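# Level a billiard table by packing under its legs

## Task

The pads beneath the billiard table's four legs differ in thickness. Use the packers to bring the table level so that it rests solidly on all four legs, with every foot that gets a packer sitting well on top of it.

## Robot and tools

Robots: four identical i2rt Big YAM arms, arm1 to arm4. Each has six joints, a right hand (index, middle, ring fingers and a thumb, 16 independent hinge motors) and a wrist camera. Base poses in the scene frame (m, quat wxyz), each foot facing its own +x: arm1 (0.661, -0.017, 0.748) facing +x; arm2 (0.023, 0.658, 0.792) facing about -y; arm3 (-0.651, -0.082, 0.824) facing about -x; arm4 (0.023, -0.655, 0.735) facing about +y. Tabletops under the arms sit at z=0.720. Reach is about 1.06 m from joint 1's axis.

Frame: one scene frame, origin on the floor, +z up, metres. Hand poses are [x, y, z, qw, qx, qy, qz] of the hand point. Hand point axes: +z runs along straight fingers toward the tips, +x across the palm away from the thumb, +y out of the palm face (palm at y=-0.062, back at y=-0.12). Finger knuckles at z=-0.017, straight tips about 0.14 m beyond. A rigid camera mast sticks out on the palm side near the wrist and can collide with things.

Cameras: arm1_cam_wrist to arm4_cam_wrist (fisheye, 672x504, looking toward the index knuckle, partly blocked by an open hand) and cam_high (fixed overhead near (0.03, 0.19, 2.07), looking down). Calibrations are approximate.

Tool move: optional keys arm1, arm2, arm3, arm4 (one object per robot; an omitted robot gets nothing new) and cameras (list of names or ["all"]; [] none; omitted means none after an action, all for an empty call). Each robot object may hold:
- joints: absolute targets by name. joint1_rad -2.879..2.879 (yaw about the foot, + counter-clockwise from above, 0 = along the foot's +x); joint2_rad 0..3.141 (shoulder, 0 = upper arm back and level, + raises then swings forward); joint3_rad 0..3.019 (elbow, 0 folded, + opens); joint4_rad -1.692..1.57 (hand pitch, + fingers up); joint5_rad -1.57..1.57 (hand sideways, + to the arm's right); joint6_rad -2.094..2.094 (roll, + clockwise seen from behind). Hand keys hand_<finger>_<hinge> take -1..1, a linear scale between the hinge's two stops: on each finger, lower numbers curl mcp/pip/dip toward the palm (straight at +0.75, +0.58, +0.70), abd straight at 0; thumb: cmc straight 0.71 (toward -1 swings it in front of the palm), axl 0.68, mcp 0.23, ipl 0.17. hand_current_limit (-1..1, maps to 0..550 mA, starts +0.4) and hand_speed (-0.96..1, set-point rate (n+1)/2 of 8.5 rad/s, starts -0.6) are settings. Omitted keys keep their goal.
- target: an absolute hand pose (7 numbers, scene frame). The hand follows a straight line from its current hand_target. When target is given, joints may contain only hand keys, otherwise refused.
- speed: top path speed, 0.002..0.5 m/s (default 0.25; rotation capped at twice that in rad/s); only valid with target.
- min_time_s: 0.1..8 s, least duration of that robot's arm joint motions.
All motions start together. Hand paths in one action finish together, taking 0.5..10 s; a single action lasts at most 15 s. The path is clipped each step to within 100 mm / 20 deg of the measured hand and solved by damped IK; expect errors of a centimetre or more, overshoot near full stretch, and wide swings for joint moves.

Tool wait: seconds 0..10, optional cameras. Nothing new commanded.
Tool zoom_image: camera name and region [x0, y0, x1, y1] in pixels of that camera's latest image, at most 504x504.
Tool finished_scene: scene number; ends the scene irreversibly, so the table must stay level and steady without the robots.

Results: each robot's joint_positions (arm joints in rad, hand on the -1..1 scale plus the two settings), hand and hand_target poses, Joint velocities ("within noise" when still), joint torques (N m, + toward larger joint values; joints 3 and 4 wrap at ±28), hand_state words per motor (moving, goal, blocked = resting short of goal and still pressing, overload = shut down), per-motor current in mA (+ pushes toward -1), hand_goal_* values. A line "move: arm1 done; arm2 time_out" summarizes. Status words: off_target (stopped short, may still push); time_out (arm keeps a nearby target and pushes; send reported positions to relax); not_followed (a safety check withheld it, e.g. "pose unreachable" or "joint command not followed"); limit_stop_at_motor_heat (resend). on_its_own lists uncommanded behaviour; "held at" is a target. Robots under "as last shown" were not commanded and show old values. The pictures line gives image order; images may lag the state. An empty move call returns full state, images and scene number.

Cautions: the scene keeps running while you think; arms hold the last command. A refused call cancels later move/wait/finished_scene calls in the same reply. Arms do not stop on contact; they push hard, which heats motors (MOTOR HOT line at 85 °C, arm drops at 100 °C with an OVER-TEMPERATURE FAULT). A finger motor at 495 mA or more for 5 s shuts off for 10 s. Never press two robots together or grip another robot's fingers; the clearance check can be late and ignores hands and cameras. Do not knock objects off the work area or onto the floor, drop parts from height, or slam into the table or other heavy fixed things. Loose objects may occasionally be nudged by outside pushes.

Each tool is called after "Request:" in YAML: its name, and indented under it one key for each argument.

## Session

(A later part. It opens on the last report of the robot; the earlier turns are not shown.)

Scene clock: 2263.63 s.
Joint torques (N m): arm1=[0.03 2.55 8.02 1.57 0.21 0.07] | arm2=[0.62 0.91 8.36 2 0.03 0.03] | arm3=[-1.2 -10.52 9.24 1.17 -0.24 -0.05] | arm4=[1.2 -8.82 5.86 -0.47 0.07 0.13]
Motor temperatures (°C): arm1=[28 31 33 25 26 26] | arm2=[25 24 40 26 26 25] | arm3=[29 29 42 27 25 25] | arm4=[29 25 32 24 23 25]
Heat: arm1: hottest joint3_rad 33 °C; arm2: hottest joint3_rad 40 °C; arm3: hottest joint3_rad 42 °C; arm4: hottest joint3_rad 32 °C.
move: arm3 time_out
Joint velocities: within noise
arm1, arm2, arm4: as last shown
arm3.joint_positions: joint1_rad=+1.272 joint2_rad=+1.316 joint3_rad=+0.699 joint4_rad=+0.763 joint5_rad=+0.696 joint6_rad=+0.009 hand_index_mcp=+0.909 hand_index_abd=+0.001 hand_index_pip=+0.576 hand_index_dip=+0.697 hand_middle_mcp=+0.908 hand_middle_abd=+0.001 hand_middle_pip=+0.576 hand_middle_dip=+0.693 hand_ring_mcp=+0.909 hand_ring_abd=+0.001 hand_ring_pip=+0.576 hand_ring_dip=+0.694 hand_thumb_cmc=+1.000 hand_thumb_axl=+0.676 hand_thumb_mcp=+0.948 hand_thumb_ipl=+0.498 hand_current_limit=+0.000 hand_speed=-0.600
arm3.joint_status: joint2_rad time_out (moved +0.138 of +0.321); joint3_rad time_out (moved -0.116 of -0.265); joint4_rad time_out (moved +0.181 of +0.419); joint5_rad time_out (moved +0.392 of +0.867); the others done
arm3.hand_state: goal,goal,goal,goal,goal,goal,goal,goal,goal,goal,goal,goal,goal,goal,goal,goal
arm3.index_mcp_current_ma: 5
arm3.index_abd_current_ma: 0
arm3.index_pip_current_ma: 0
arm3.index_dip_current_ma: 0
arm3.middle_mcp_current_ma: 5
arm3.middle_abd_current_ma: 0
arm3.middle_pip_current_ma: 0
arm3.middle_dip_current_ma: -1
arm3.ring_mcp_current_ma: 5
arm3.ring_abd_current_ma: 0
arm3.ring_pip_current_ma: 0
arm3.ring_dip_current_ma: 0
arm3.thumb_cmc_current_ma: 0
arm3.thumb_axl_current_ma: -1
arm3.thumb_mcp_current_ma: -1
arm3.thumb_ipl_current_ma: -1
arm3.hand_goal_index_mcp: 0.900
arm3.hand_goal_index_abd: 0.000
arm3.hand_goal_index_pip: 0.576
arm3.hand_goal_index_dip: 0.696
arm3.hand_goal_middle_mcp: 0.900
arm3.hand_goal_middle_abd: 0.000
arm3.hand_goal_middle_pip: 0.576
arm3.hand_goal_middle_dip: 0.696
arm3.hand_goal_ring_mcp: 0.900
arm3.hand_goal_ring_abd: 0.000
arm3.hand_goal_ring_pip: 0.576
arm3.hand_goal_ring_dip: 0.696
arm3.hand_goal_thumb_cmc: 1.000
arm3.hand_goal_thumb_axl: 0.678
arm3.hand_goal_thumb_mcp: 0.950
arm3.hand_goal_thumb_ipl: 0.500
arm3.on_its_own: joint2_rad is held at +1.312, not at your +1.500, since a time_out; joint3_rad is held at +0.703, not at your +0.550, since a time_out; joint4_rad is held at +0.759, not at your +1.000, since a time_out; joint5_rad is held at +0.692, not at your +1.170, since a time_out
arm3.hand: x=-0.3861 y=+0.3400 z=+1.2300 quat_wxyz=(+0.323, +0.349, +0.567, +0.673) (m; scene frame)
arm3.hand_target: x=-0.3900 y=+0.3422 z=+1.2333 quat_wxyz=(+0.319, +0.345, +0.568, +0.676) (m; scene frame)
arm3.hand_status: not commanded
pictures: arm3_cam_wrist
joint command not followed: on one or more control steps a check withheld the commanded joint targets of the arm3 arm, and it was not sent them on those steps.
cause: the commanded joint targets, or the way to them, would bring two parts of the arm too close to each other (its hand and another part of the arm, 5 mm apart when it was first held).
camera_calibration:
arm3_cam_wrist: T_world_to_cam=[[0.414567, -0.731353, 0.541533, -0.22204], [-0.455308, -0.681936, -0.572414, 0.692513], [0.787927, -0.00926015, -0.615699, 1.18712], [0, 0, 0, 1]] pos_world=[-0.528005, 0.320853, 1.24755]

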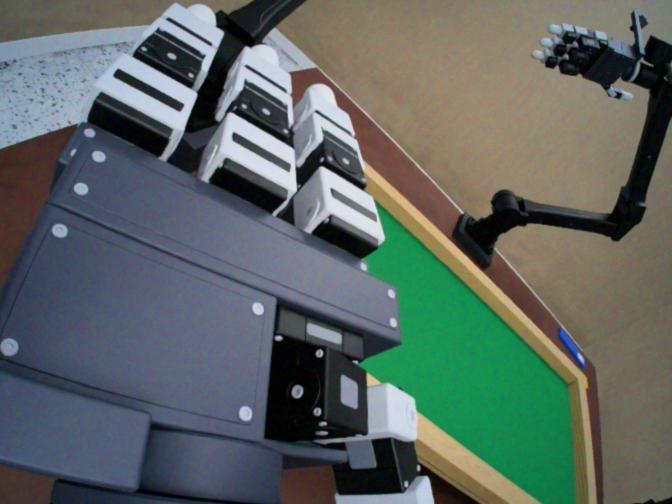

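Request:
move:
  arm3: {"joints": {"joint5_rad": 0.4, "hand_thumb_mcp": -0.7, "hand_thumb_ipl": 0.17, "hand_thumb_cmc": 0.714}, "min_time_s": 1.5}

Request:
move:
  arm3: {"joints": {"joint1_rad": 1.28, "joint2_rad": 1.5, "joint3_rad": 0.55, "joint4_rad": 1.0, "joint5_rad": 1.17, "joint6_rad": 0}, "min_time_s": 3}
  cameras: ["arm3_cam_wrist"]

Scene clock: 2271.13 s.
Joint torques (N m): arm1=[0.03 2.55 8.02 1.58 0.21 0.06] | arm2=[0.5 0.91 8.36 1.99 0.03 0.03] | arm3=[-1.32 -10.93 9.47 1.42 -0.2 -0.06] | arm4=[1.2 -8.82 5.86 -0.47 0.07 0.13]
Motor temperatures (°C): arm1=[28 31 33 25 26 26] | arm2=[25 24 40 26 26 25] | arm3=[29 29 42 27 25 25] | arm4=[29 25 32 24 23 25]
Heat: arm1: hottest joint3_rad 33 °C; arm2: hottest joint3_rad 40 °C; arm3: hottest joint3_rad 42 °C; arm4: hottest joint3_rad 32 °C.
move: arm3 off_target
Joint velocities: within noise
arm1, arm2, arm4: as last shown
arm3.joint_positions: joint1_rad=+1.272 joint2_rad=+1.316 joint3_rad=+0.699 joint4_rad=+0.763 joint5_rad=+0.403 joint6_rad=+0.009 hand_index_mcp=+0.909 hand_index_abd=+0.001 hand_index_pip=+0.576 hand_index_dip=+0.697 hand_middle_mcp=+0.908 hand_middle_abd=+0.001 hand_middle_pip=+0.576 hand_middle_dip=+0.693 hand_ring_mcp=+0.909 hand_ring_abd=+0.001 hand_ring_pip=+0.576 hand_ring_dip=+0.694 hand_thumb_cmc=+0.723 hand_thumb_axl=+0.684 hand_thumb_mcp=-0.665 hand_thumb_ipl=+0.172 hand_current_limit=+0.000 hand_speed=-0.600
arm3.joint_status: hand_thumb_mcp off_target (ended at -0.665, target -0.700); the others done
arm3.hand_state: goal,goal,goal,goal,goal,goal,goal,goal,goal,goal,goal,goal,goal,goal,blocked,goal
arm3.index_mcp_current_ma: 5
arm3.index_abd_current_ma: 0
arm3.index_pip_current_ma: 0
arm3.index_dip_current_ma: 0
arm3.middle_mcp_current_ma: 5
arm3.middle_abd_current_ma: 0
arm3.middle_pip_current_ma: 0
arm3.middle_dip_current_ma: -1
arm3.ring_mcp_current_ma: 5
arm3.ring_abd_current_ma: 0
arm3.ring_pip_current_ma: 0
arm3.ring_dip_current_ma: 0
arm3.thumb_cmc_current_ma: 5
arm3.thumb_axl_current_ma: 3
arm3.thumb_mcp_current_ma: 65
arm3.thumb_ipl_current_ma: 1
arm3.hand_goal_index_mcp: 0.900
arm3.hand_goal_index_abd: 0.000
arm3.hand_goal_index_pip: 0.576
arm3.hand_goal_index_dip: 0.696
arm3.hand_goal_middle_mcp: 0.900
arm3.hand_goal_middle_abd: 0.000
arm3.hand_goal_middle_pip: 0.576
arm3.hand_goal_middle_dip: 0.696
arm3.hand_goal_ring_mcp: 0.900
arm3.hand_goal_ring_abd: 0.000
arm3.hand_goal_ring_pip: 0.576
arm3.hand_goal_ring_dip: 0.696
arm3.hand_goal_thumb_cmc: 0.714
arm3.hand_goal_thumb_axl: 0.678
arm3.hand_goal_thumb_mcp: -0.700
arm3.hand_goal_thumb_ipl: 0.170
arm3.on_its_own: joint2_rad is held at +1.312, not at your +1.500, since a time_out; joint3_rad is held at +0.703, not at your +0.550, since a time_out; joint4_rad is held at +0.759, not at your +1.000, since a time_out
arm3.hand: x=-0.4146 y=+0.3820 z=+1.2347 quat_wxyz=(+0.236, +0.247, +0.609, +0.715) (m; scene frame)
arm3.hand_target: x=-0.4190 y=+0.3840 z=+1.2382 quat_wxyz=(+0.232, +0.244, +0.609, +0.718) (m; scene frame)
arm3.hand_status: not commanded
pictures: none

Scene clock: 2274.57 s.
Joint torques (N m): arm1=[0.03 2.61 8.03 1.57 0.21 0.07] | arm2=[0.56 0.85 8.39 1.96 0.03 0.04] | arm3=[-0.91 -8.41 5.64 1.48 0.11 -0.14] | arm4=[1.26 -8.76 5.85 -0.47 0.07 0.14]
Motor temperatures (°C): arm1=[28 31 33 25 26 26] | arm2=[25 24 40 26 26 25] | arm3=[29 29 41 27 25 25] | arm4=[29 25 32 24 23 25]
Heat: arm1: hottest joint3_rad 33 °C; arm2: hottest joint3_rad 40 °C; arm3: hottest joint3_rad 41 °C; arm4: hottest joint3_rad 32 °C.
move: arm3 done
Joint velocities: within noise
arm1, arm2, arm4: as last shown
arm3.joint_positions: joint1_rad=+1.272 joint2_rad=+1.479 joint3_rad=+0.562 joint4_rad=+0.984 joint5_rad=+1.167 joint6_rad=+0.009 hand_index_mcp=+0.909 hand_index_abd=+0.001 hand_index_pip=+0.576 hand_index_dip=+0.697 hand_middle_mcp=+0.908 hand_middle_abd=+0.001 hand_middle_pip=+0.576 hand_middle_dip=+0.693 hand_ring_mcp=+0.909 hand_ring_abd=+0.001 hand_ring_pip=+0.576 hand_ring_dip=+0.694 hand_thumb_cmc=+0.723 hand_thumb_axl=+0.684 hand_thumb_mcp=-0.665 hand_thumb_ipl=+0.172 hand_current_limit=+0.000 hand_speed=-0.600
arm3.joint_status: all done
arm3.hand_state: goal,goal,goal,goal,goal,goal,goal,goal,goal,goal,goal,goal,goal,goal,blocked,goal
arm3.index_mcp_current_ma: 5
arm3.index_abd_current_ma: 0
arm3.index_pip_current_ma: 0
arm3.index_dip_current_ma: 0
arm3.middle_mcp_current_ma: 5
arm3.middle_abd_current_ma: 0
arm3.middle_pip_current_ma: 0
arm3.middle_dip_current_ma: -1
arm3.ring_mcp_current_ma: 5
arm3.ring_abd_current_ma: 0
arm3.ring_pip_current_ma: 0
arm3.ring_dip_current_ma: 0
arm3.thumb_cmc_current_ma: 5
arm3.thumb_axl_current_ma: 3
arm3.thumb_mcp_current_ma: 65
arm3.thumb_ipl_current_ma: 1
arm3.hand_goal_index_mcp: 0.900
arm3.hand_goal_index_abd: 0.000
arm3.hand_goal_index_pip: 0.576
arm3.hand_goal_index_dip: 0.696
arm3.hand_goal_middle_mcp: 0.900
arm3.hand_goal_middle_abd: 0.000
arm3.hand_goal_middle_pip: 0.576
arm3.hand_goal_middle_dip: 0.696
arm3.hand_goal_ring_mcp: 0.900
arm3.hand_goal_ring_abd: 0.000
arm3.hand_goal_ring_pip: 0.576
arm3.hand_goal_ring_dip: 0.696
arm3.hand_goal_thumb_cmc: 0.714
arm3.hand_goal_thumb_axl: 0.678
arm3.hand_goal_thumb_mcp: -0.700
arm3.hand_goal_thumb_ipl: 0.170
arm3.hand: x=-0.3716 y=+0.2522 z=+1.1281 quat_wxyz=(+0.460, +0.485, +0.502, +0.550) (m; scene frame)
arm3.hand_target: x=-0.3746 y=+0.2543 z=+1.1180 quat_wxyz=(+0.464, +0.479, +0.510, +0.543) (m; scene frame)
arm3.hand_status: not commanded
pictures: arm3_cam_wrist
camera_calibration:
arm3_cam_wrist: T_world_to_cam=[[0.085189, -0.817073, 0.570205, -0.370169], [-0.758374, -0.424349, -0.494768, 0.315856], [0.646228, -0.39028, -0.655798, 1.20075], [0, 0, 0, 1]] pos_world=[-0.504888, 0.300207, 1.1548]

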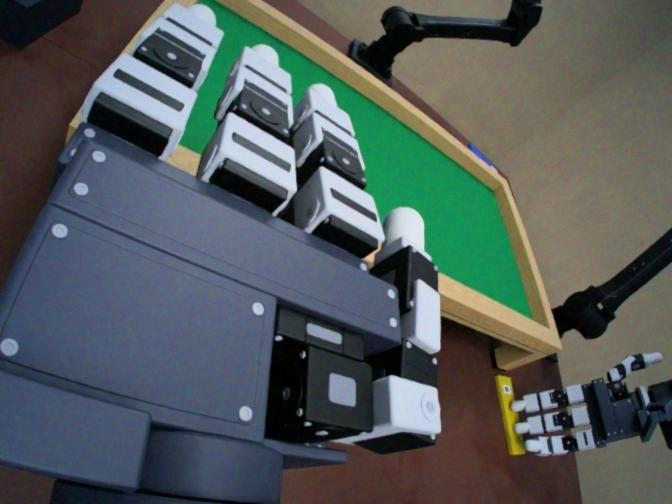

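Request:
zoom_image:
  camera: "arm3_cam_wrist"
  region: [420, 240, 640, 480]

Scaled by 2.100 from the camera's 672x504 image, which has a finer 960x720 frame.

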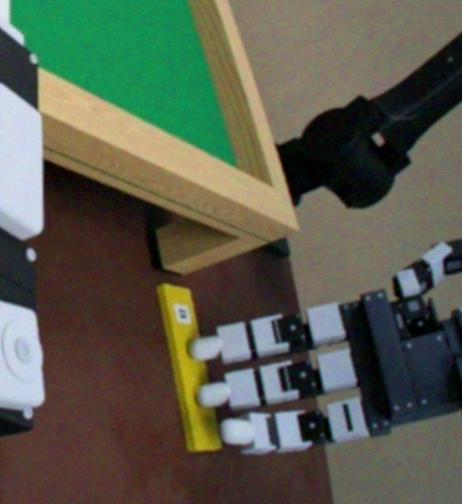

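Request:
move:
  arm3: {"target": [-0.400, 0.22, 0.96, 0.4709, 0.4709, 0.5276, 0.5275], "speed": 0.2}
  cameras: ["arm3_cam_wrist"]

Scene clock: 2286.67 s.
Joint torques (N m): arm1=[0.03 2.61 8.03 1.57 0.21 0.07] | arm2=[0.62 0.97 8.39 1.98 0.02 0.03] | arm3=[-1.2 -9.41 1.61 1.55 0.11 -0.15] | arm4=[1.2 -8.76 5.85 -0.47 0.07 0.13]
Motor temperatures (°C): arm1=[28 31 33 25 26 26] | arm2=[25 24 40 26 26 25] | arm3=[29 29 40 27 25 25] | arm4=[29 25 31 24 23 25]
Heat: arm1: hottest joint3_rad 33 °C; arm2: hottest joint3_rad 40 °C; arm3: hottest joint3_rad 40 °C; arm4: hottest joint3_rad 31 °C.
move: arm3 done
Joint velocities: within noise
arm1, arm2, arm4: as last shown
arm3.joint_positions: joint1_rad=+1.324 joint2_rad=+2.015 joint3_rad=+0.426 joint4_rad=+1.549 joint5_rad=+1.220 joint6_rad=+0.047 hand_index_mcp=+0.909 hand_index_abd=+0.001 hand_index_pip=+0.576 hand_index_dip=+0.697 hand_middle_mcp=+0.908 hand_middle_abd=+0.001 hand_middle_pip=+0.576 hand_middle_dip=+0.693 hand_ring_mcp=+0.909 hand_ring_abd=+0.001 hand_ring_pip=+0.576 hand_ring_dip=+0.694 hand_thumb_cmc=+0.723 hand_thumb_axl=+0.684 hand_thumb_mcp=-0.665 hand_thumb_ipl=+0.172 hand_current_limit=+0.000 hand_speed=-0.600
arm3.joint_status: not commanded
arm3.hand_state: goal,goal,goal,goal,goal,goal,goal,goal,goal,goal,goal,goal,goal,goal,blocked,goal
arm3.index_mcp_current_ma: 5
arm3.index_abd_current_ma: 0
arm3.index_pip_current_ma: 0
arm3.index_dip_current_ma: 0
arm3.middle_mcp_current_ma: 5
arm3.middle_abd_current_ma: 0
arm3.middle_pip_current_ma: 0
arm3.middle_dip_current_ma: -1
arm3.ring_mcp_current_ma: 5
arm3.ring_abd_current_ma: 0
arm3.ring_pip_current_ma: 0
arm3.ring_dip_current_ma: 0
arm3.thumb_cmc_current_ma: 5
arm3.thumb_axl_current_ma: 3
arm3.thumb_mcp_current_ma: 65
arm3.thumb_ipl_current_ma: 1
arm3.hand_goal_index_mcp: 0.900
arm3.hand_goal_index_abd: 0.000
arm3.hand_goal_index_pip: 0.576
arm3.hand_goal_index_dip: 0.696
arm3.hand_goal_middle_mcp: 0.900
arm3.hand_goal_middle_abd: 0.000
arm3.hand_goal_middle_pip: 0.576
arm3.hand_goal_middle_dip: 0.696
arm3.hand_goal_ring_mcp: 0.900
arm3.hand_goal_ring_abd: 0.000
arm3.hand_goal_ring_pip: 0.576
arm3.hand_goal_ring_dip: 0.696
arm3.hand_goal_thumb_cmc: 0.714
arm3.hand_goal_thumb_axl: 0.678
arm3.hand_goal_thumb_mcp: -0.700
arm3.hand_goal_thumb_ipl: 0.170
arm3.hand: x=-0.3982 y=+0.2165 z=+0.9655 quat_wxyz=(+0.467, +0.479, +0.526, +0.525) (m; scene frame)
arm3.hand_target: x=-0.4000 y=+0.2200 z=+0.9602 quat_wxyz=(+0.468, +0.475, +0.530, +0.524) (m; scene frame)
arm3.hand_status: done (0.007 m and 1.1 deg from the pose sent, 0.173 m and 4.4 deg at the start; a joint's target at an end of its range on 24 of 58 steps)
pictures: arm3_cam_wrist
camera_calibration:
arm3_cam_wrist: T_world_to_cam=[[0.104218, -0.778917, 0.618407, -0.351581], [-0.774332, -0.453757, -0.441037, 0.148153], [0.624138, -0.432888, -0.65043, 1.09265], [0, 0, 0, 1]] pos_world=[-0.530604, 0.266369, 0.993455]

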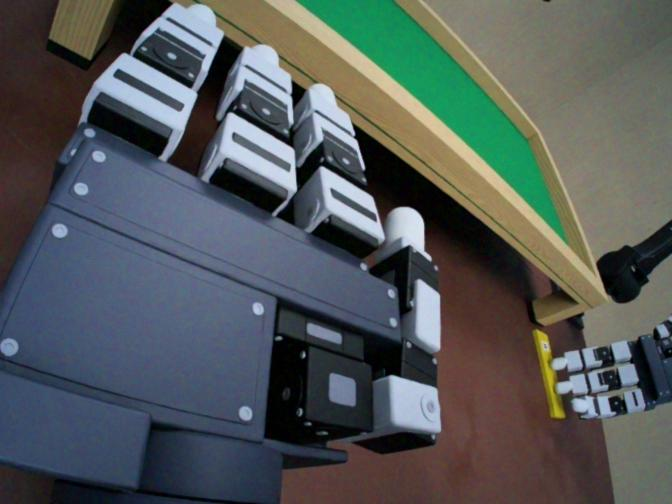

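Request:
zoom_image:
  camera: "arm3_cam_wrist"
  region: [30, 0, 330, 150]

Request:
zoom_image:
  camera: "arm3_cam_wrist"
  region: [500, 220, 672, 430]

Scaled by 1.680 from the camera's 672x504 image, which has a finer 960x720 frame.

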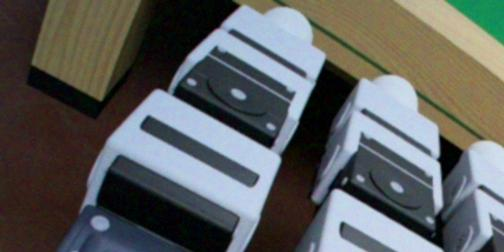

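Scaled by 2.400 from the camera's 672x504 image, which has a finer 960x720 frame.

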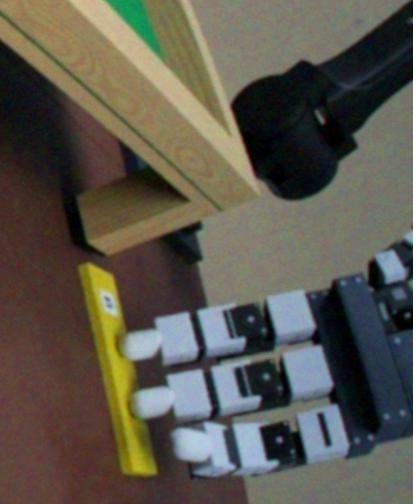

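Request:
move:
  arm3: {"target": [-0.392, 0.205, 0.876, 0.4709, 0.4709, 0.5276, 0.5275], "speed": 0.15}

Request:
move:
  arm3: {"target": [-0.33, 0.125, 0.878, 0.4709, 0.4709, 0.5276, 0.5275], "speed": 0.1}
  cameras: ["arm3_cam_wrist"]

Scene clock: 2310.40 s.
Joint torques (N m): arm1=[0.03 2.55 8.03 1.57 0.21 0.07] | arm2=[0.5 0.85 8.38 1.98 0.03 0.03] | arm3=[-2.73 -10.7 -0.13 1.39 0.48 0.05] | arm4=[1.26 -8.76 5.85 -0.46 0.07 0.14]
Motor temperatures (°C): arm1=[28 31 33 25 26 26] | arm2=[25 24 40 26 26 25] | arm3=[29 28 38 27 25 25] | arm4=[29 25 31 24 23 25]
Heat: arm1: hottest joint3_rad 33 °C; arm2: hottest joint3_rad 40 °C; arm3: hottest joint3_rad 38 °C; arm4: hottest joint3_rad 31 °C.
move: arm3 off_target
Joint velocities: within noise
arm1, arm2: as last shown
arm3.joint_positions: joint1_rad=+1.322 joint2_rad=+2.269 joint3_rad=+0.476 joint4_rad=+1.552 joint5_rad=+1.219 joint6_rad=+0.223 hand_index_mcp=+0.909 hand_index_abd=+0.001 hand_index_pip=+0.576 hand_index_dip=+0.697 hand_middle_mcp=+0.908 hand_middle_abd=+0.001 hand_middle_pip=+0.576 hand_middle_dip=+0.693 hand_ring_mcp=+0.909 hand_ring_abd=+0.001 hand_ring_pip=+0.576 hand_ring_dip=+0.694 hand_thumb_cmc=+0.723 hand_thumb_axl=+0.684 hand_thumb_mcp=-0.665 hand_thumb_ipl=+0.172 hand_current_limit=+0.000 hand_speed=-0.600
arm3.joint_status: not commanded
arm3.hand_state: goal,goal,goal,goal,goal,goal,goal,goal,goal,goal,goal,goal,goal,goal,blocked,goal
arm3.index_mcp_current_ma: 5
arm3.index_abd_current_ma: 0
arm3.index_pip_current_ma: 0
arm3.index_dip_current_ma: 0
arm3.middle_mcp_current_ma: 5
arm3.middle_abd_current_ma: 0
arm3.middle_pip_current_ma: 0
arm3.middle_dip_current_ma: -1
arm3.ring_mcp_current_ma: 5
arm3.ring_abd_current_ma: 0
arm3.ring_pip_current_ma: 0
arm3.ring_dip_current_ma: 0
arm3.thumb_cmc_current_ma: 5
arm3.thumb_axl_current_ma: 3
arm3.thumb_mcp_current_ma: 65
arm3.thumb_ipl_current_ma: 1
arm3.hand_goal_index_mcp: 0.900
arm3.hand_goal_index_abd: 0.000
arm3.hand_goal_index_pip: 0.576
arm3.hand_goal_index_dip: 0.696
arm3.hand_goal_middle_mcp: 0.900
arm3.hand_goal_middle_abd: 0.000
arm3.hand_goal_middle_pip: 0.576
arm3.hand_goal_middle_dip: 0.696
arm3.hand_goal_ring_mcp: 0.900
arm3.hand_goal_ring_abd: 0.000
arm3.hand_goal_ring_pip: 0.576
arm3.hand_goal_ring_dip: 0.696
arm3.hand_goal_thumb_cmc: 0.714
arm3.hand_goal_thumb_axl: 0.678
arm3.hand_goal_thumb_mcp: -0.700
arm3.hand_goal_thumb_ipl: 0.170
arm3.hand: x=-0.3946 y=+0.2085 z=+0.8819 quat_wxyz=(+0.456, +0.494, +0.545, +0.501) (m; scene frame)
arm3.hand_target: x=-0.3922 y=+0.2052 z=+0.8763 quat_wxyz=(+0.457, +0.499, +0.540, +0.501) (m; scene frame)
arm3.hand_status: off_target (0.007 m and 4.8 deg from the pose sent, 0.090 m and 1.1 deg at the start; a joint's target at an end of its range on 43 of 43 steps)
arm4.joint_positions: joint1_rad=+1.241 joint2_rad=+1.241 joint3_rad=+0.771 joint4_rad=-0.944 joint5_rad=+0.343 joint6_rad=+1.232 hand_index_mcp=+0.725 hand_index_abd=-0.009 hand_index_pip=+0.559 hand_index_dip=+0.688 hand_middle_mcp=+0.738 hand_middle_abd=-0.009 hand_middle_pip=+0.566 hand_middle_dip=+0.692 hand_ring_mcp=+0.851 hand_ring_abd=+0.001 hand_ring_pip=+0.107 hand_ring_dip=+0.304 hand_thumb_cmc=+1.000 hand_thumb_axl=+0.677 hand_thumb_mcp=+0.948 hand_thumb_ipl=+0.498 hand_current_limit=+0.400 hand_speed=-0.600
arm4.joint_status: not commanded
arm4.hand_state: blocked,goal,goal,goal,goal,goal,goal,goal,goal,goal,goal,goal,goal,goal,goal,goal
arm4.index_mcp_current_ma: -138
arm4.index_abd_current_ma: -32
arm4.index_pip_current_ma: -71
arm4.index_dip_current_ma: -33
arm4.middle_mcp_current_ma: -73
arm4.middle_abd_current_ma: -35
arm4.middle_pip_current_ma: -42
arm4.middle_dip_current_ma: -16
arm4.ring_mcp_current_ma: 4
arm4.ring_abd_current_ma: 3
arm4.ring_pip_current_ma: 27
arm4.ring_dip_current_ma: 14
arm4.thumb_cmc_current_ma: -1
arm4.thumb_axl_current_ma: -3
arm4.thumb_mcp_current_ma: -10
arm4.thumb_ipl_current_ma: -8
arm4.hand_goal_index_mcp: 0.754
arm4.hand_goal_index_abd: 0.000
arm4.hand_goal_index_pip: 0.576
arm4.hand_goal_index_dip: 0.696
arm4.hand_goal_middle_mcp: 0.754
arm4.hand_goal_middle_abd: 0.000
arm4.hand_goal_middle_pip: 0.576
arm4.hand_goal_middle_dip: 0.696
arm4.hand_goal_ring_mcp: 0.850
arm4.hand_goal_ring_abd: 0.000
arm4.hand_goal_ring_pip: 0.100
arm4.hand_goal_ring_dip: 0.300
arm4.hand_goal_thumb_cmc: 1.000
arm4.hand_goal_thumb_axl: 0.678
arm4.hand_goal_thumb_mcp: 0.950
arm4.hand_goal_thumb_ipl: 0.500
arm4.hand: x=-0.2676 y=-0.4238 z=+0.8694 quat_wxyz=(-0.022, -0.015, +0.982, +0.186) (m; scene frame)
arm4.hand_target: x=-0.2569 y=-0.4343 z=+0.8564 quat_wxyz=(-0.004, -0.021, +0.985, +0.174) (m; scene frame)
arm4.hand_status: not commanded
pictures: none

Scene clock: 2312.13 s.
Joint torques (N m): arm1=[0.03 2.61 8.03 1.57 0.21 0.07] | arm2=[0.44 1.08 8.35 1.95 0.03 0.04] | arm3=[-2.67 -13.16 -2.39 1.59 0.27 0.04] | arm4=[1.26 -8.76 5.85 -0.49 0.07 0.13]
Motor temperatures (°C): arm1=[28 31 33 25 26 26] | arm2=[25 24 40 26 26 25] | arm3=[29 28 38 27 25 25] | arm4=[29 25 31 24 23 25]
Heat: arm1: hottest joint3_rad 33 °C; arm2: hottest joint3_rad 40 °C; arm3: hottest joint3_rad 38 °C; arm4: hottest joint3_rad 31 °C.
move: arm3 off_target
Joint velocities: within noise
arm1.joint_positions: joint1_rad=-1.270 joint2_rad=+0.634 joint3_rad=+1.427 joint4_rad=-1.285 joint5_rad=-0.004 joint6_rad=+0.988 hand_index_mcp=+0.908 hand_index_abd=+0.002 hand_index_pip=+0.576 hand_index_dip=+0.696 hand_middle_mcp=+0.909 hand_middle_abd=+0.001 hand_middle_pip=+0.576 hand_middle_dip=+0.694 hand_ring_mcp=+0.908 hand_ring_abd=+0.003 hand_ring_pip=+0.576 hand_ring_dip=+0.694 hand_thumb_cmc=+1.000 hand_thumb_axl=+0.676 hand_thumb_mcp=+0.948 hand_thumb_ipl=+0.498 hand_current_limit=+0.000 hand_speed=-0.600
arm1.joint_status: not commanded
arm1.hand_state: goal,goal,goal,goal,goal,goal,goal,goal,goal,goal,goal,goal,goal,goal,goal,goal
arm1.index_mcp_current_ma: 35
arm1.index_abd_current_ma: 7
arm1.index_pip_current_ma: 1
arm1.index_dip_current_ma: 1
arm1.middle_mcp_current_ma: 40
arm1.middle_abd_current_ma: 2
arm1.middle_pip_current_ma: 0
arm1.middle_dip_current_ma: -9
arm1.ring_mcp_current_ma: 35
arm1.ring_abd_current_ma: 9
arm1.ring_pip_current_ma: 0
arm1.ring_dip_current_ma: -8
arm1.thumb_cmc_current_ma: 0
arm1.thumb_axl_current_ma: -9
arm1.thumb_mcp_current_ma: -10
arm1.thumb_ipl_current_ma: -10
arm1.hand_goal_index_mcp: 0.900
arm1.hand_goal_index_abd: 0.000
arm1.hand_goal_index_pip: 0.576
arm1.hand_goal_index_dip: 0.696
arm1.hand_goal_middle_mcp: 0.900
arm1.hand_goal_middle_abd: 0.000
arm1.hand_goal_middle_pip: 0.576
arm1.hand_goal_middle_dip: 0.696
arm1.hand_goal_ring_mcp: 0.900
arm1.hand_goal_ring_abd: 0.000
arm1.hand_goal_ring_pip: 0.576
arm1.hand_goal_ring_dip: 0.696
arm1.hand_goal_thumb_cmc: 1.000
arm1.hand_goal_thumb_axl: 0.678
arm1.hand_goal_thumb_mcp: 0.950
arm1.hand_goal_thumb_ipl: 0.500
arm1.hand: x=+0.6663 y=+0.2473 z=+1.3398 quat_wxyz=(-0.309, +0.290, +0.805, +0.415) (m; scene frame)
arm1.hand_target: x=+0.6712 y=+0.2429 z=+1.3461 quat_wxyz=(-0.309, +0.300, +0.801, +0.417) (m; scene frame)
arm1.hand_status: not commanded
arm2, arm4: as last shown
arm3.joint_positions: joint1_rad=+1.041 joint2_rad=+2.248 joint3_rad=+0.369 joint4_rad=+1.552 joint5_rad=+0.987 joint6_rad=+0.272 hand_index_mcp=+0.909 hand_index_abd=+0.001 hand_index_pip=+0.576 hand_index_dip=+0.697 hand_middle_mcp=+0.908 hand_middle_abd=+0.001 hand_middle_pip=+0.576 hand_middle_dip=+0.693 hand_ring_mcp=+0.909 hand_ring_abd=+0.001 hand_ring_pip=+0.576 hand_ring_dip=+0.694 hand_thumb_cmc=+0.723 hand_thumb_axl=+0.684 hand_thumb_mcp=-0.665 hand_thumb_ipl=+0.172 hand_current_limit=+0.000 hand_speed=-0.600
arm3.joint_status: not commanded
arm3.hand_state: goal,goal,goal,goal,goal,goal,goal,goal,goal,goal,goal,goal,goal,goal,blocked,goal
arm3.index_mcp_current_ma: 5
arm3.index_abd_current_ma: 0
arm3.index_pip_current_ma: 0
arm3.index_dip_current_ma: 0
arm3.middle_mcp_current_ma: 5
arm3.middle_abd_current_ma: 0
arm3.middle_pip_current_ma: 0
arm3.middle_dip_current_ma: -1
arm3.ring_mcp_current_ma: 5
arm3.ring_abd_current_ma: 0
arm3.ring_pip_current_ma: 0
arm3.ring_dip_current_ma: 0
arm3.thumb_cmc_current_ma: 5
arm3.thumb_axl_current_ma: 3
arm3.thumb_mcp_current_ma: 65
arm3.thumb_ipl_current_ma: 1
arm3.hand_goal_index_mcp: 0.900
arm3.hand_goal_index_abd: 0.000
arm3.hand_goal_index_pip: 0.576
arm3.hand_goal_index_dip: 0.696
arm3.hand_goal_middle_mcp: 0.900
arm3.hand_goal_middle_abd: 0.000
arm3.hand_goal_middle_pip: 0.576
arm3.hand_goal_middle_dip: 0.696
arm3.hand_goal_ring_mcp: 0.900
arm3.hand_goal_ring_abd: 0.000
arm3.hand_goal_ring_pip: 0.576
arm3.hand_goal_ring_dip: 0.696
arm3.hand_goal_thumb_cmc: 0.714
arm3.hand_goal_thumb_axl: 0.678
arm3.hand_goal_thumb_mcp: -0.700
arm3.hand_goal_thumb_ipl: 0.170
arm3.hand: x=-0.3300 y=+0.1312 z=+0.8728 quat_wxyz=(+0.447, +0.533, +0.552, +0.460) (m; scene frame)
arm3.hand_target: x=-0.3300 y=+0.1255 z=+0.8782 quat_wxyz=(+0.445, +0.538, +0.544, +0.466) (m; scene frame)
arm3.hand_status: off_target (0.008 m and 11.2 deg from the pose sent, 0.106 m and 4.8 deg at the start; a joint's target at an end of its range on 52 of 52 steps)
pictures: arm3_cam_wrist
camera_calibration:
arm3_cam_wrist: T_world_to_cam=[[0.149123, -0.772574, 0.617164, -0.352804], [-0.865933, -0.403374, -0.295717, -0.0421734], [0.477411, -0.490325, -0.72915, 0.980725], [0, 0, 0, 1]] pos_world=[-0.452117, 0.191295, 0.920363]

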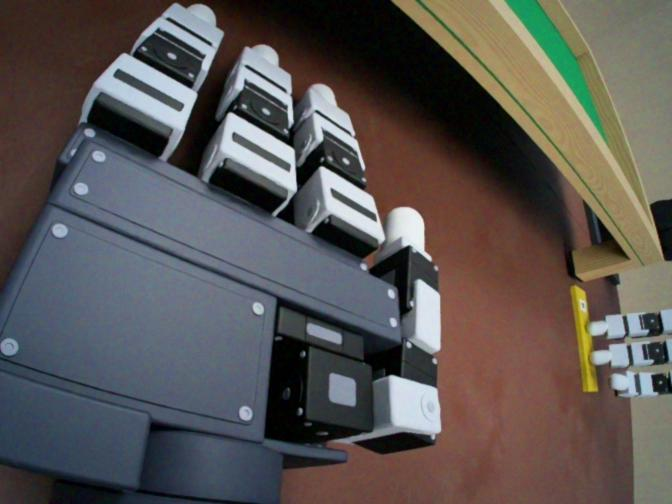

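Request:
move:
  arm3: {"target": [-0.25, 0.095, 0.870, 0.4709, 0.4709, 0.5276, 0.5275], "speed": 0.1}

Request:
move:
  arm3: {"target": [-0.115, 0.075, 0.872, 0.4709, 0.4709, 0.5276, 0.5275], "speed": 0.1}
  cameras: ["arm3_cam_wrist", "arm4_cam_wrist"]

Scene clock: 2317.50 s.
Joint torques (N m): arm1=[0.03 2.61 8.03 1.57 0.21 0.07] | arm2=[0.62 0.91 8.39 1.95 0.03 0.03] | arm3=[-2.78 -13.22 -0.08 1.88 0.13 -0.12] | arm4=[1.26 -8.82 5.85 -0.49 0.06 0.14]
Motor temperatures (°C): arm1=[28 31 33 25 26 26] | arm2=[25 24 40 26 26 25] | arm3=[29 29 37 27 25 25] | arm4=[29 25 31 24 23 25]
Heat: arm1: hottest joint3_rad 33 °C; arm2: hottest joint3_rad 40 °C; arm3: hottest joint3_rad 37 °C; arm4: hottest joint3_rad 31 °C.
move: arm3 off_target
Joint velocities: arm1=[within noise] | arm2=[-0.005 -0.005 -0.007 0.017 -0.154 0.037] | arm3=[within noise] | arm4=[within noise]
arm1, arm2, arm4: as last shown
arm3.joint_positions: joint1_rad=+0.749 joint2_rad=+2.247 joint3_rad=+0.421 joint4_rad=+1.552 joint5_rad=+0.697 joint6_rad=+0.192 hand_index_mcp=+0.909 hand_index_abd=+0.001 hand_index_pip=+0.576 hand_index_dip=+0.697 hand_middle_mcp=+0.908 hand_middle_abd=+0.001 hand_middle_pip=+0.576 hand_middle_dip=+0.693 hand_ring_mcp=+0.909 hand_ring_abd=+0.001 hand_ring_pip=+0.576 hand_ring_dip=+0.694 hand_thumb_cmc=+0.723 hand_thumb_axl=+0.684 hand_thumb_mcp=-0.665 hand_thumb_ipl=+0.172 hand_current_limit=+0.000 hand_speed=-0.600
arm3.joint_status: not commanded
arm3.hand_state: goal,goal,goal,goal,goal,goal,goal,goal,goal,goal,goal,goal,goal,goal,blocked,goal
arm3.index_mcp_current_ma: 5
arm3.index_abd_current_ma: 0
arm3.index_pip_current_ma: 0
arm3.index_dip_current_ma: 0
arm3.middle_mcp_current_ma: 5
arm3.middle_abd_current_ma: 0
arm3.middle_pip_current_ma: 0
arm3.middle_dip_current_ma: -1
arm3.ring_mcp_current_ma: 5
arm3.ring_abd_current_ma: 0
arm3.ring_pip_current_ma: 0
arm3.ring_dip_current_ma: 0
arm3.thumb_cmc_current_ma: 5
arm3.thumb_axl_current_ma: 3
arm3.thumb_mcp_current_ma: 65
arm3.thumb_ipl_current_ma: 1
arm3.hand_goal_index_mcp: 0.900
arm3.hand_goal_index_abd: 0.000
arm3.hand_goal_index_pip: 0.576
arm3.hand_goal_index_dip: 0.696
arm3.hand_goal_middle_mcp: 0.900
arm3.hand_goal_middle_abd: 0.000
arm3.hand_goal_middle_pip: 0.576
arm3.hand_goal_middle_dip: 0.696
arm3.hand_goal_ring_mcp: 0.900
arm3.hand_goal_ring_abd: 0.000
arm3.hand_goal_ring_pip: 0.576
arm3.hand_goal_ring_dip: 0.696
arm3.hand_goal_thumb_cmc: 0.714
arm3.hand_goal_thumb_axl: 0.678
arm3.hand_goal_thumb_mcp: -0.700
arm3.hand_goal_thumb_ipl: 0.170
arm3.hand: x=-0.2529 y=+0.0960 z=+0.8652 quat_wxyz=(+0.434, +0.544, +0.555, +0.456) (m; scene frame)
arm3.hand_target: x=-0.2498 y=+0.0954 z=+0.8704 quat_wxyz=(+0.437, +0.542, +0.548, +0.463) (m; scene frame)
arm3.hand_status: off_target (0.006 m and 12.8 deg from the pose sent, 0.088 m and 11.2 deg at the start; a joint's target at an end of its range on 51 of 51 steps)
pictures: none

Scene clock: 2319.60 s.
Joint torques (N m): arm1=[0.03 2.55 8.03 1.55 0.21 0.07] | arm2=[0.5 1.03 8.4 1.96 0.03 0.04] | arm3=[-2.78 -13.92 2.86 2.14 -0.11 -0.14] | arm4=[1.26 -8.76 5.86 -0.49 0.07 0.14]
Motor temperatures (°C): arm1=[28 31 33 25 26 26] | arm2=[25 24 40 26 26 25] | arm3=[29 29 37 27 25 25] | arm4=[29 25 31 24 23 25]
Heat: arm1: hottest joint3_rad 33 °C; arm2: hottest joint3_rad 40 °C; arm3: hottest joint3_rad 37 °C; arm4: hottest joint3_rad 31 °C.
move: arm3 off_target
Joint velocities: within noise
arm1, arm4: as last shown
arm2.joint_positions: joint1_rad=-1.392 joint2_rad=+0.629 joint3_rad=+1.352 joint4_rad=-1.444 joint5_rad=-0.034 joint6_rad=+1.107 hand_index_mcp=+0.755 hand_index_abd=+0.000 hand_index_pip=+0.577 hand_index_dip=+0.696 hand_middle_mcp=+0.755 hand_middle_abd=+0.000 hand_middle_pip=+0.577 hand_middle_dip=+0.696 hand_ring_mcp=+0.755 hand_ring_abd=+0.000 hand_ring_pip=+0.577 hand_ring_dip=+0.696 hand_thumb_cmc=+0.714 hand_thumb_axl=+0.677 hand_thumb_mcp=+0.225 hand_thumb_ipl=+0.168 hand_current_limit=+0.400 hand_speed=-0.600
arm2.joint_status: not commanded
arm2.hand_state: goal,goal,goal,goal,goal,goal,goal,goal,goal,goal,goal,goal,goal,goal,goal,goal
arm2.index_mcp_current_ma: 2
arm2.index_abd_current_ma: 0
arm2.index_pip_current_ma: 2
arm2.index_dip_current_ma: 0
arm2.middle_mcp_current_ma: 2
arm2.middle_abd_current_ma: 0
arm2.middle_pip_current_ma: 2
arm2.middle_dip_current_ma: 0
arm2.ring_mcp_current_ma: 2
arm2.ring_abd_current_ma: 0
arm2.ring_pip_current_ma: 2
arm2.ring_dip_current_ma: 0
arm2.thumb_cmc_current_ma: 1
arm2.thumb_axl_current_ma: -2
arm2.thumb_mcp_current_ma: -3
arm2.thumb_ipl_current_ma: -1
arm2.hand_goal_index_mcp: 0.754
arm2.hand_goal_index_abd: 0.000
arm2.hand_goal_index_pip: 0.576
arm2.hand_goal_index_dip: 0.696
arm2.hand_goal_middle_mcp: 0.754
arm2.hand_goal_middle_abd: 0.000
arm2.hand_goal_middle_pip: 0.576
arm2.hand_goal_middle_dip: 0.696
arm2.hand_goal_ring_mcp: 0.754
arm2.hand_goal_ring_abd: 0.000
arm2.hand_goal_ring_pip: 0.576
arm2.hand_goal_ring_dip: 0.696
arm2.hand_goal_thumb_cmc: 0.714
arm2.hand_goal_thumb_axl: 0.678
arm2.hand_goal_thumb_mcp: 0.226
arm2.hand_goal_thumb_ipl: 0.168
arm2.hand: x=-0.2326 y=+0.7017 z=+1.2986 quat_wxyz=(+0.407, +0.285, -0.867, -0.044) (m; scene frame)
arm2.hand_target: x=-0.2310 y=+0.7040 z=+1.3114 quat_wxyz=(+0.420, +0.280, -0.862, -0.048) (m; scene frame)
arm2.hand_status: not commanded
arm3.joint_positions: joint1_rad=+0.430 joint2_rad=+2.309 joint3_rad=+0.712 joint4_rad=+1.552 joint5_rad=+0.322 joint6_rad=+0.026 hand_index_mcp=+0.909 hand_index_abd=+0.001 hand_index_pip=+0.576 hand_index_dip=+0.697 hand_middle_mcp=+0.908 hand_middle_abd=+0.001 hand_middle_pip=+0.576 hand_middle_dip=+0.693 hand_ring_mcp=+0.909 hand_ring_abd=+0.001 hand_ring_pip=+0.576 hand_ring_dip=+0.694 hand_thumb_cmc=+0.723 hand_thumb_axl=+0.684 hand_thumb_mcp=-0.665 hand_thumb_ipl=+0.172 hand_current_limit=+0.000 hand_speed=-0.600
arm3.joint_status: not commanded
arm3.hand_state: goal,goal,goal,goal,goal,goal,goal,goal,goal,goal,goal,goal,goal,goal,blocked,goal
arm3.index_mcp_current_ma: 5
arm3.index_abd_current_ma: 0
arm3.index_pip_current_ma: 0
arm3.index_dip_current_ma: 0
arm3.middle_mcp_current_ma: 5
arm3.middle_abd_current_ma: 0
arm3.middle_pip_current_ma: 0
arm3.middle_dip_current_ma: -1
arm3.ring_mcp_current_ma: 5
arm3.ring_abd_current_ma: 0
arm3.ring_pip_current_ma: 0
arm3.ring_dip_current_ma: 0
arm3.thumb_cmc_current_ma: 5
arm3.thumb_axl_current_ma: 3
arm3.thumb_mcp_current_ma: 65
arm3.thumb_ipl_current_ma: 1
arm3.hand_goal_index_mcp: 0.900
arm3.hand_goal_index_abd: 0.000
arm3.hand_goal_index_pip: 0.576
arm3.hand_goal_index_dip: 0.696
arm3.hand_goal_middle_mcp: 0.900
arm3.hand_goal_middle_abd: 0.000
arm3.hand_goal_middle_pip: 0.576
arm3.hand_goal_middle_dip: 0.696
arm3.hand_goal_ring_mcp: 0.900
arm3.hand_goal_ring_abd: 0.000
arm3.hand_goal_ring_pip: 0.576
arm3.hand_goal_ring_dip: 0.696
arm3.hand_goal_thumb_cmc: 0.714
arm3.hand_goal_thumb_axl: 0.678
arm3.hand_goal_thumb_mcp: -0.700
arm3.hand_goal_thumb_ipl: 0.170
arm3.hand: x=-0.1170 y=+0.0768 z=+0.8816 quat_wxyz=(+0.459, +0.485, +0.534, +0.519) (m; scene frame)
arm3.hand_target: x=-0.1148 y=+0.0750 z=+0.8725 quat_wxyz=(+0.462, +0.484, +0.536, +0.515) (m; scene frame)
arm3.hand_status: off_target (0.010 m and 2.5 deg from the pose sent, 0.140 m and 12.8 deg at the start; a joint's target at an end of its range on 63 of 63 steps)
pictures: arm3_cam_wrist, arm4_cam_wrist
camera_calibration:
arm3_cam_wrist: T_world_to_cam=[[0.12544, -0.778096, 0.615493, -0.432853], [-0.785079, -0.457154, -0.417925, 0.244217], [0.606561, -0.430786, -0.668212, 0.815526], [0, 0, 0, 1]] pos_world=[-0.248639, 0.12616, 0.913426]
arm4_cam_wrist: T_world_to_cam=[[0.773018, 0.616953, 0.147689, 0.379627], [0.44838, -0.696045, 0.560782, -0.725267], [0.448775, -0.367273, -0.814685, 0.790431], [0, 0, 0, 1]] pos_world=[-0.322989, -0.448726, 0.994602]

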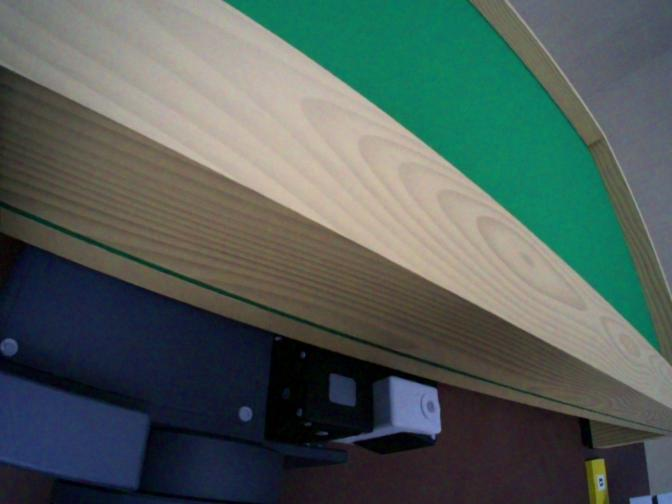

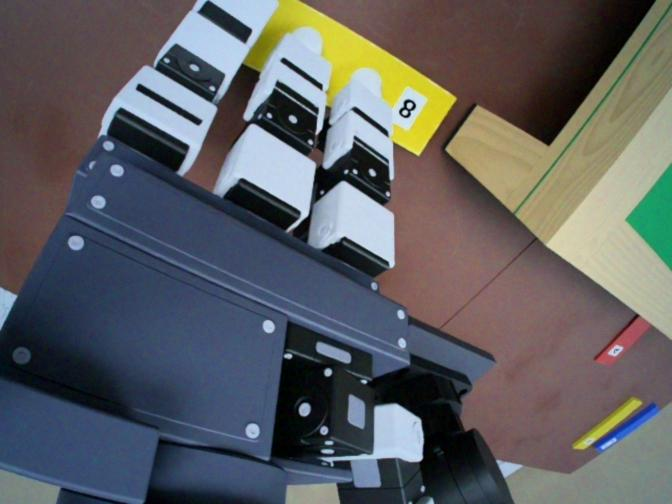

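Request:
move:
  arm3: {"joints": {"joint2_rad": 2.08}, "min_time_s": 3}
  cameras: ["arm4_cam_wrist"]

Request:
zoom_image:
  camera: "arm4_cam_wrist"
  region: [230, 0, 560, 240]

Scene clock: 2330.00 s.
Joint torques (N m): arm1=[0.03 2.61 8.03 1.57 0.21 0.07] | arm2=[0.44 0.97 8.39 1.98 0.03 0.03] | arm3=[-2.55 -28.28 4.21 4.04 -0.1 -0.39] | arm4=[1.2 -8.82 5.85 -0.49 0.07 0.14]
Motor temperatures (°C): arm1=[28 31 33 25 26 26] | arm2=[25 24 40 26 26 25] | arm3=[29 29 36 27 25 25] | arm4=[29 25 31 24 23 25]
Heat: arm1: hottest joint3_rad 33 °C; arm2: hottest joint3_rad 40 °C; arm3: hottest joint3_rad 36 °C; arm4: hottest joint3_rad 31 °C.
move: arm3 time_out
Joint velocities: within noise
arm1, arm2, arm4: as last shown
arm3.joint_positions: joint1_rad=+0.430 joint2_rad=+2.222 joint3_rad=+0.703 joint4_rad=+1.499 joint5_rad=+0.321 joint6_rad=+0.049 hand_index_mcp=+0.909 hand_index_abd=+0.001 hand_index_pip=+0.576 hand_index_dip=+0.697 hand_middle_mcp=+0.908 hand_middle_abd=+0.001 hand_middle_pip=+0.576 hand_middle_dip=+0.693 hand_ring_mcp=+0.909 hand_ring_abd=+0.001 hand_ring_pip=+0.576 hand_ring_dip=+0.694 hand_thumb_cmc=+0.737 hand_thumb_axl=+0.687 hand_thumb_mcp=-0.665 hand_thumb_ipl=+0.172 hand_current_limit=+0.000 hand_speed=-0.600
arm3.joint_status: joint2_rad time_out (moved -0.087 of -0.229)
arm3.hand_state: goal,goal,goal,goal,goal,goal,goal,goal,goal,goal,goal,goal,blocked,goal,blocked,goal
arm3.index_mcp_current_ma: 5
arm3.index_abd_current_ma: 0
arm3.index_pip_current_ma: 0
arm3.index_dip_current_ma: 0
arm3.middle_mcp_current_ma: 5
arm3.middle_abd_current_ma: 0
arm3.middle_pip_current_ma: 0
arm3.middle_dip_current_ma: -1
arm3.ring_mcp_current_ma: 5
arm3.ring_abd_current_ma: 0
arm3.ring_pip_current_ma: 0
arm3.ring_dip_current_ma: 0
arm3.thumb_cmc_current_ma: 22
arm3.thumb_axl_current_ma: 6
arm3.thumb_mcp_current_ma: 65
arm3.thumb_ipl_current_ma: 1
arm3.hand_goal_index_mcp: 0.900
arm3.hand_goal_index_abd: 0.000
arm3.hand_goal_index_pip: 0.576
arm3.hand_goal_index_dip: 0.696
arm3.hand_goal_middle_mcp: 0.900
arm3.hand_goal_middle_abd: 0.000
arm3.hand_goal_middle_pip: 0.576
arm3.hand_goal_middle_dip: 0.696
arm3.hand_goal_ring_mcp: 0.900
arm3.hand_goal_ring_abd: 0.000
arm3.hand_goal_ring_pip: 0.576
arm3.hand_goal_ring_dip: 0.696
arm3.hand_goal_thumb_cmc: 0.714
arm3.hand_goal_thumb_axl: 0.678
arm3.hand_goal_thumb_mcp: -0.700
arm3.hand_goal_thumb_ipl: 0.170
arm3.on_its_own: joint2_rad reads +2.222 and still pushes toward +2.080 since a time_out; joint4_rad reads +1.499 and still pushes toward +1.565 since a time_out
arm3.hand: x=-0.1112 y=+0.0775 z=+0.9130 quat_wxyz=(+0.456, +0.488, +0.521, +0.532) (m; scene frame)
arm3.hand_target: x=-0.1118 y=+0.0764 z=+1.0113 quat_wxyz=(+0.495, +0.444, +0.450, +0.596) (m; scene frame)
arm3.hand_status: not commanded
pictures: arm4_cam_wrist
camera_calibration:
arm4_cam_wrist: T_world_to_cam=[[0.773018, 0.616953, 0.147689, 0.379627], [0.44838, -0.696045, 0.560782, -0.725267], [0.448775, -0.367273, -0.814685, 0.790431], [0, 0, 0, 1]] pos_world=[-0.322989, -0.448726, 0.994602]

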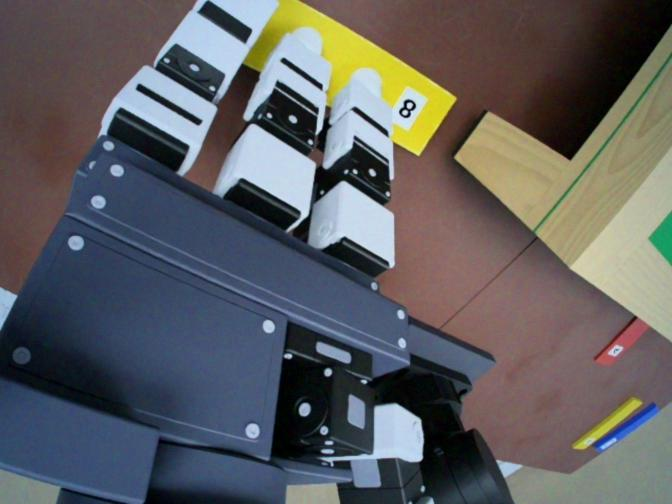

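Scaled by 1.527 from the camera's 672x504 image, which has a finer 960x720 frame.

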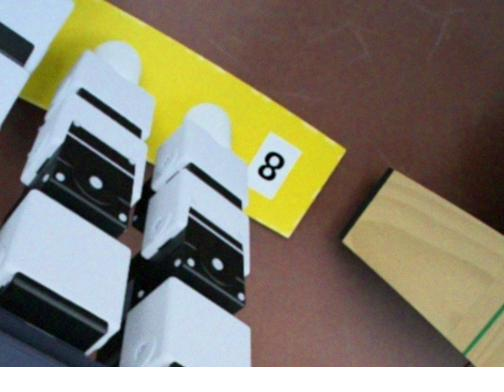

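Request:
move:
  arm4: {"target": [-0.2220, -0.4120, 0.857, -0.0038, -0.0215, 0.9846, 0.1736], "speed": 0.04}
  cameras: ["arm4_cam_wrist"]

Request:
zoom_image:
  camera: "arm4_cam_wrist"
  region: [230, 0, 560, 240]

Scene clock: 2344.07 s.
Joint torques (N m): arm1=[0.03 2.55 8.03 1.57 0.21 0.07] | arm2=[0.56 0.79 8.38 2.02 0.03 0.04] | arm3=[-2.55 -28.51 4.31 4.01 -0.08 -0.38] | arm4=[-2.02 -7.3 5.87 0.25 0.19 -0.08]
Motor temperatures (°C): arm1=[28 31 33 25 26 26] | arm2=[25 24 40 26 26 25] | arm3=[29 31 36 28 25 25] | arm4=[29 25 31 24 23 25]
Heat: arm1: hottest joint3_rad 33 °C; arm2: hottest joint3_rad 40 °C; arm3: hottest joint3_rad 36 °C; arm4: hottest joint3_rad 31 °C.
move: arm4 off_target
Joint velocities: within noise
arm1, arm2, arm3: as last shown
arm3.on_its_own: joint2_rad reads +2.222 and still pushes toward +2.080 since a time_out; joint4_rad reads +1.499 and still pushes toward +1.565 since a time_out
arm4.joint_positions: joint1_rad=+1.172 joint2_rad=+1.153 joint3_rad=+0.707 joint4_rad=-0.944 joint5_rad=+0.324 joint6_rad=+1.138 hand_index_mcp=+0.734 hand_index_abd=-0.014 hand_index_pip=+0.562 hand_index_dip=+0.688 hand_middle_mcp=+0.746 hand_middle_abd=-0.010 hand_middle_pip=+0.569 hand_middle_dip=+0.692 hand_ring_mcp=+0.851 hand_ring_abd=+0.001 hand_ring_pip=+0.107 hand_ring_dip=+0.304 hand_thumb_cmc=+1.000 hand_thumb_axl=+0.677 hand_thumb_mcp=+0.948 hand_thumb_ipl=+0.498 hand_current_limit=+0.400 hand_speed=-0.600
arm4.joint_status: not commanded
arm4.hand_state: blocked,goal,goal,goal,goal,goal,goal,goal,goal,goal,goal,goal,goal,goal,goal,goal
arm4.index_mcp_current_ma: -93
arm4.index_abd_current_ma: -53
arm4.index_pip_current_ma: -59
arm4.index_dip_current_ma: -33
arm4.middle_mcp_current_ma: -35
arm4.middle_abd_current_ma: -35
arm4.middle_pip_current_ma: -31
arm4.middle_dip_current_ma: -16
arm4.ring_mcp_current_ma: 4
arm4.ring_abd_current_ma: 3
arm4.ring_pip_current_ma: 27
arm4.ring_dip_current_ma: 14
arm4.thumb_cmc_current_ma: -1
arm4.thumb_axl_current_ma: -3
arm4.thumb_mcp_current_ma: -10
arm4.thumb_ipl_current_ma: -8
arm4.hand_goal_index_mcp: 0.754
arm4.hand_goal_index_abd: 0.000
arm4.hand_goal_index_pip: 0.576
arm4.hand_goal_index_dip: 0.696
arm4.hand_goal_middle_mcp: 0.754
arm4.hand_goal_middle_abd: 0.000
arm4.hand_goal_middle_pip: 0.576
arm4.hand_goal_middle_dip: 0.696
arm4.hand_goal_ring_mcp: 0.850
arm4.hand_goal_ring_abd: 0.000
arm4.hand_goal_ring_pip: 0.100
arm4.hand_goal_ring_dip: 0.300
arm4.hand_goal_thumb_cmc: 1.000
arm4.hand_goal_thumb_axl: 0.678
arm4.hand_goal_thumb_mcp: 0.950
arm4.hand_goal_thumb_ipl: 0.500
arm4.hand: x=-0.2375 y=-0.4131 z=+0.8705 quat_wxyz=(-0.022, -0.026, +0.983, +0.183) (m; scene frame)
arm4.hand_target: x=-0.2221 y=-0.4126 z=+0.8573 quat_wxyz=(-0.004, -0.021, +0.985, +0.173) (m; scene frame)
arm4.hand_status: off_target (0.021 m and 2.4 deg from the pose sent, 0.049 m and 2.7 deg at the start)
pictures: arm4_cam_wrist
camera_calibration:
arm4_cam_wrist: T_world_to_cam=[[0.758489, 0.634516, 0.148605, 0.352537], [0.460287, -0.683034, 0.567098, -0.729197], [0.461335, -0.361737, -0.810133, 0.783041], [0, 0, 0, 1]] pos_world=[-0.293, -0.438501, 0.995505]

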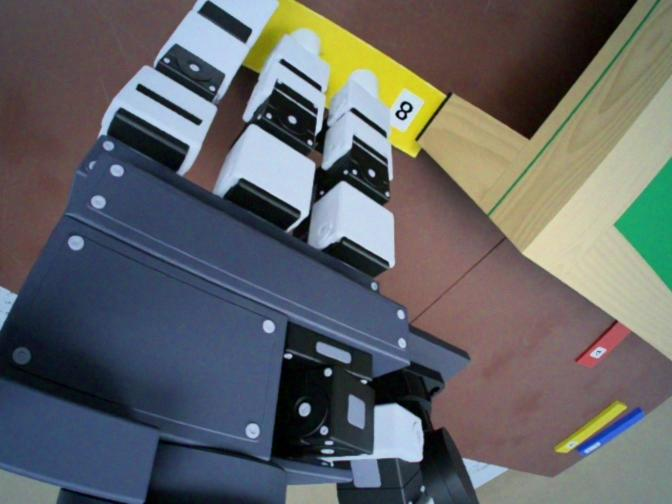

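Scaled by 1.527 from the camera's 672x504 image, which has a finer 960x720 frame.

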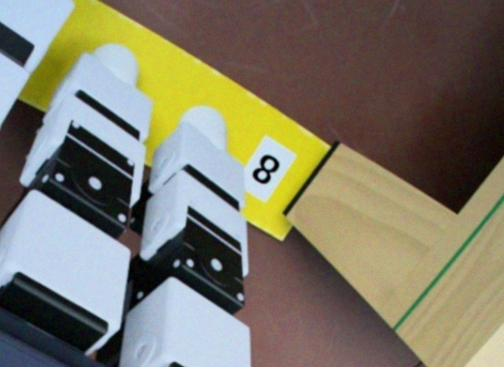

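Request:
move:
  arm4: {"target": [-0.1950, -0.3985, 0.858, -0.0038, -0.0215, 0.9846, 0.1736], "speed": 0.03}
  cameras: ["arm4_cam_wrist"]

Request:
zoom_image:
  camera: "arm4_cam_wrist"
  region: [230, 0, 560, 240]

Scene clock: 2358.60 s.
Joint torques (N m): arm1=[0.03 2.61 8.03 1.57 0.21 0.06] | arm2=[0.44 0.91 8.4 1.95 0.03 0.03] | arm3=[-2.73 -28.28 4.26 4.01 -0.08 -0.38] | arm4=[-2.02 -6.42 6.05 0.54 0.2 -0.08]
Motor temperatures (°C): arm1=[27 31 33 25 26 26] | arm2=[25 24 40 26 26 25] | arm3=[29 33 35 28 25 25] | arm4=[29 25 32 24 23 25]
Heat: arm1: hottest joint3_rad 33 °C; arm2: hottest joint3_rad 40 °C; arm3: hottest joint3_rad 35 °C; arm4: hottest joint3_rad 32 °C.
move: arm4 off_target
Joint velocities: within noise
arm1, arm2, arm3: as last shown
arm3.on_its_own: joint2_rad reads +2.222 and still pushes toward +2.080 since a time_out; joint4_rad reads +1.499 and still pushes toward +1.565 since a time_out
arm4.joint_positions: joint1_rad=+1.086 joint2_rad=+1.087 joint3_rad=+0.661 joint4_rad=-0.944 joint5_rad=+0.310 joint6_rad=+1.050 hand_index_mcp=+0.737 hand_index_abd=-0.015 hand_index_pip=+0.564 hand_index_dip=+0.688 hand_middle_mcp=+0.746 hand_middle_abd=-0.010 hand_middle_pip=+0.569 hand_middle_dip=+0.692 hand_ring_mcp=+0.851 hand_ring_abd=+0.001 hand_ring_pip=+0.107 hand_ring_dip=+0.304 hand_thumb_cmc=+1.000 hand_thumb_axl=+0.677 hand_thumb_mcp=+0.948 hand_thumb_ipl=+0.498 hand_current_limit=+0.400 hand_speed=-0.600
arm4.joint_status: not commanded
arm4.hand_state: goal,goal,goal,goal,goal,goal,goal,goal,goal,goal,goal,goal,goal,goal,goal,goal
arm4.index_mcp_current_ma: -78
arm4.index_abd_current_ma: -56
arm4.index_pip_current_ma: -51
arm4.index_dip_current_ma: -32
arm4.middle_mcp_current_ma: -34
arm4.middle_abd_current_ma: -35
arm4.middle_pip_current_ma: -31
arm4.middle_dip_current_ma: -16
arm4.ring_mcp_current_ma: 4
arm4.ring_abd_current_ma: 3
arm4.ring_pip_current_ma: 27
arm4.ring_dip_current_ma: 14
arm4.thumb_cmc_current_ma: -1
arm4.thumb_axl_current_ma: -3
arm4.thumb_mcp_current_ma: -10
arm4.thumb_ipl_current_ma: -8
arm4.hand_goal_index_mcp: 0.754
arm4.hand_goal_index_abd: 0.000
arm4.hand_goal_index_pip: 0.576
arm4.hand_goal_index_dip: 0.696
arm4.hand_goal_middle_mcp: 0.754
arm4.hand_goal_middle_abd: 0.000
arm4.hand_goal_middle_pip: 0.576
arm4.hand_goal_middle_dip: 0.696
arm4.hand_goal_ring_mcp: 0.850
arm4.hand_goal_ring_abd: 0.000
arm4.hand_goal_ring_pip: 0.100
arm4.hand_goal_ring_dip: 0.300
arm4.hand_goal_thumb_cmc: 1.000
arm4.hand_goal_thumb_axl: 0.678
arm4.hand_goal_thumb_mcp: 0.950
arm4.hand_goal_thumb_ipl: 0.500
arm4.hand: x=-0.2090 y=-0.3987 z=+0.8710 quat_wxyz=(-0.018, -0.026, +0.983, +0.182) (m; scene frame)
arm4.hand_target: x=-0.1951 y=-0.3990 z=+0.8584 quat_wxyz=(-0.004, -0.021, +0.985, +0.173) (m; scene frame)
arm4.hand_status: off_target (0.019 m and 2.0 deg from the pose sent, 0.047 m and 2.4 deg at the start)
pictures: arm4_cam_wrist
camera_calibration:
arm4_cam_wrist: T_world_to_cam=[[0.757795, 0.634146, 0.153639, 0.317122], [0.455733, -0.682912, 0.57091, -0.73691], [0.466963, -0.362615, -0.806509, 0.773118], [0, 0, 0, 1]] pos_world=[-0.265497, -0.424002, 0.995514]

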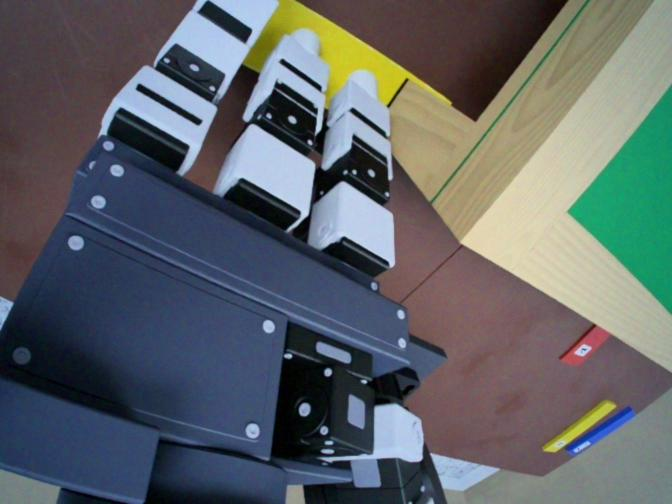

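Scaled by 1.527 from the camera's 672x504 image, which has a finer 960x720 frame.

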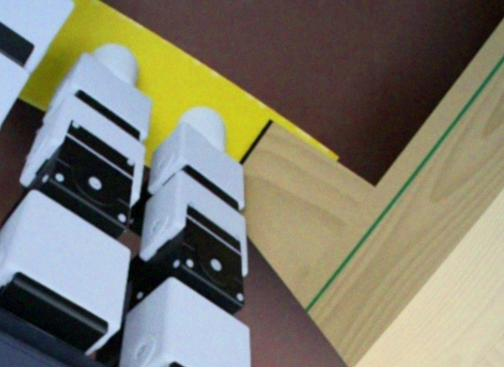

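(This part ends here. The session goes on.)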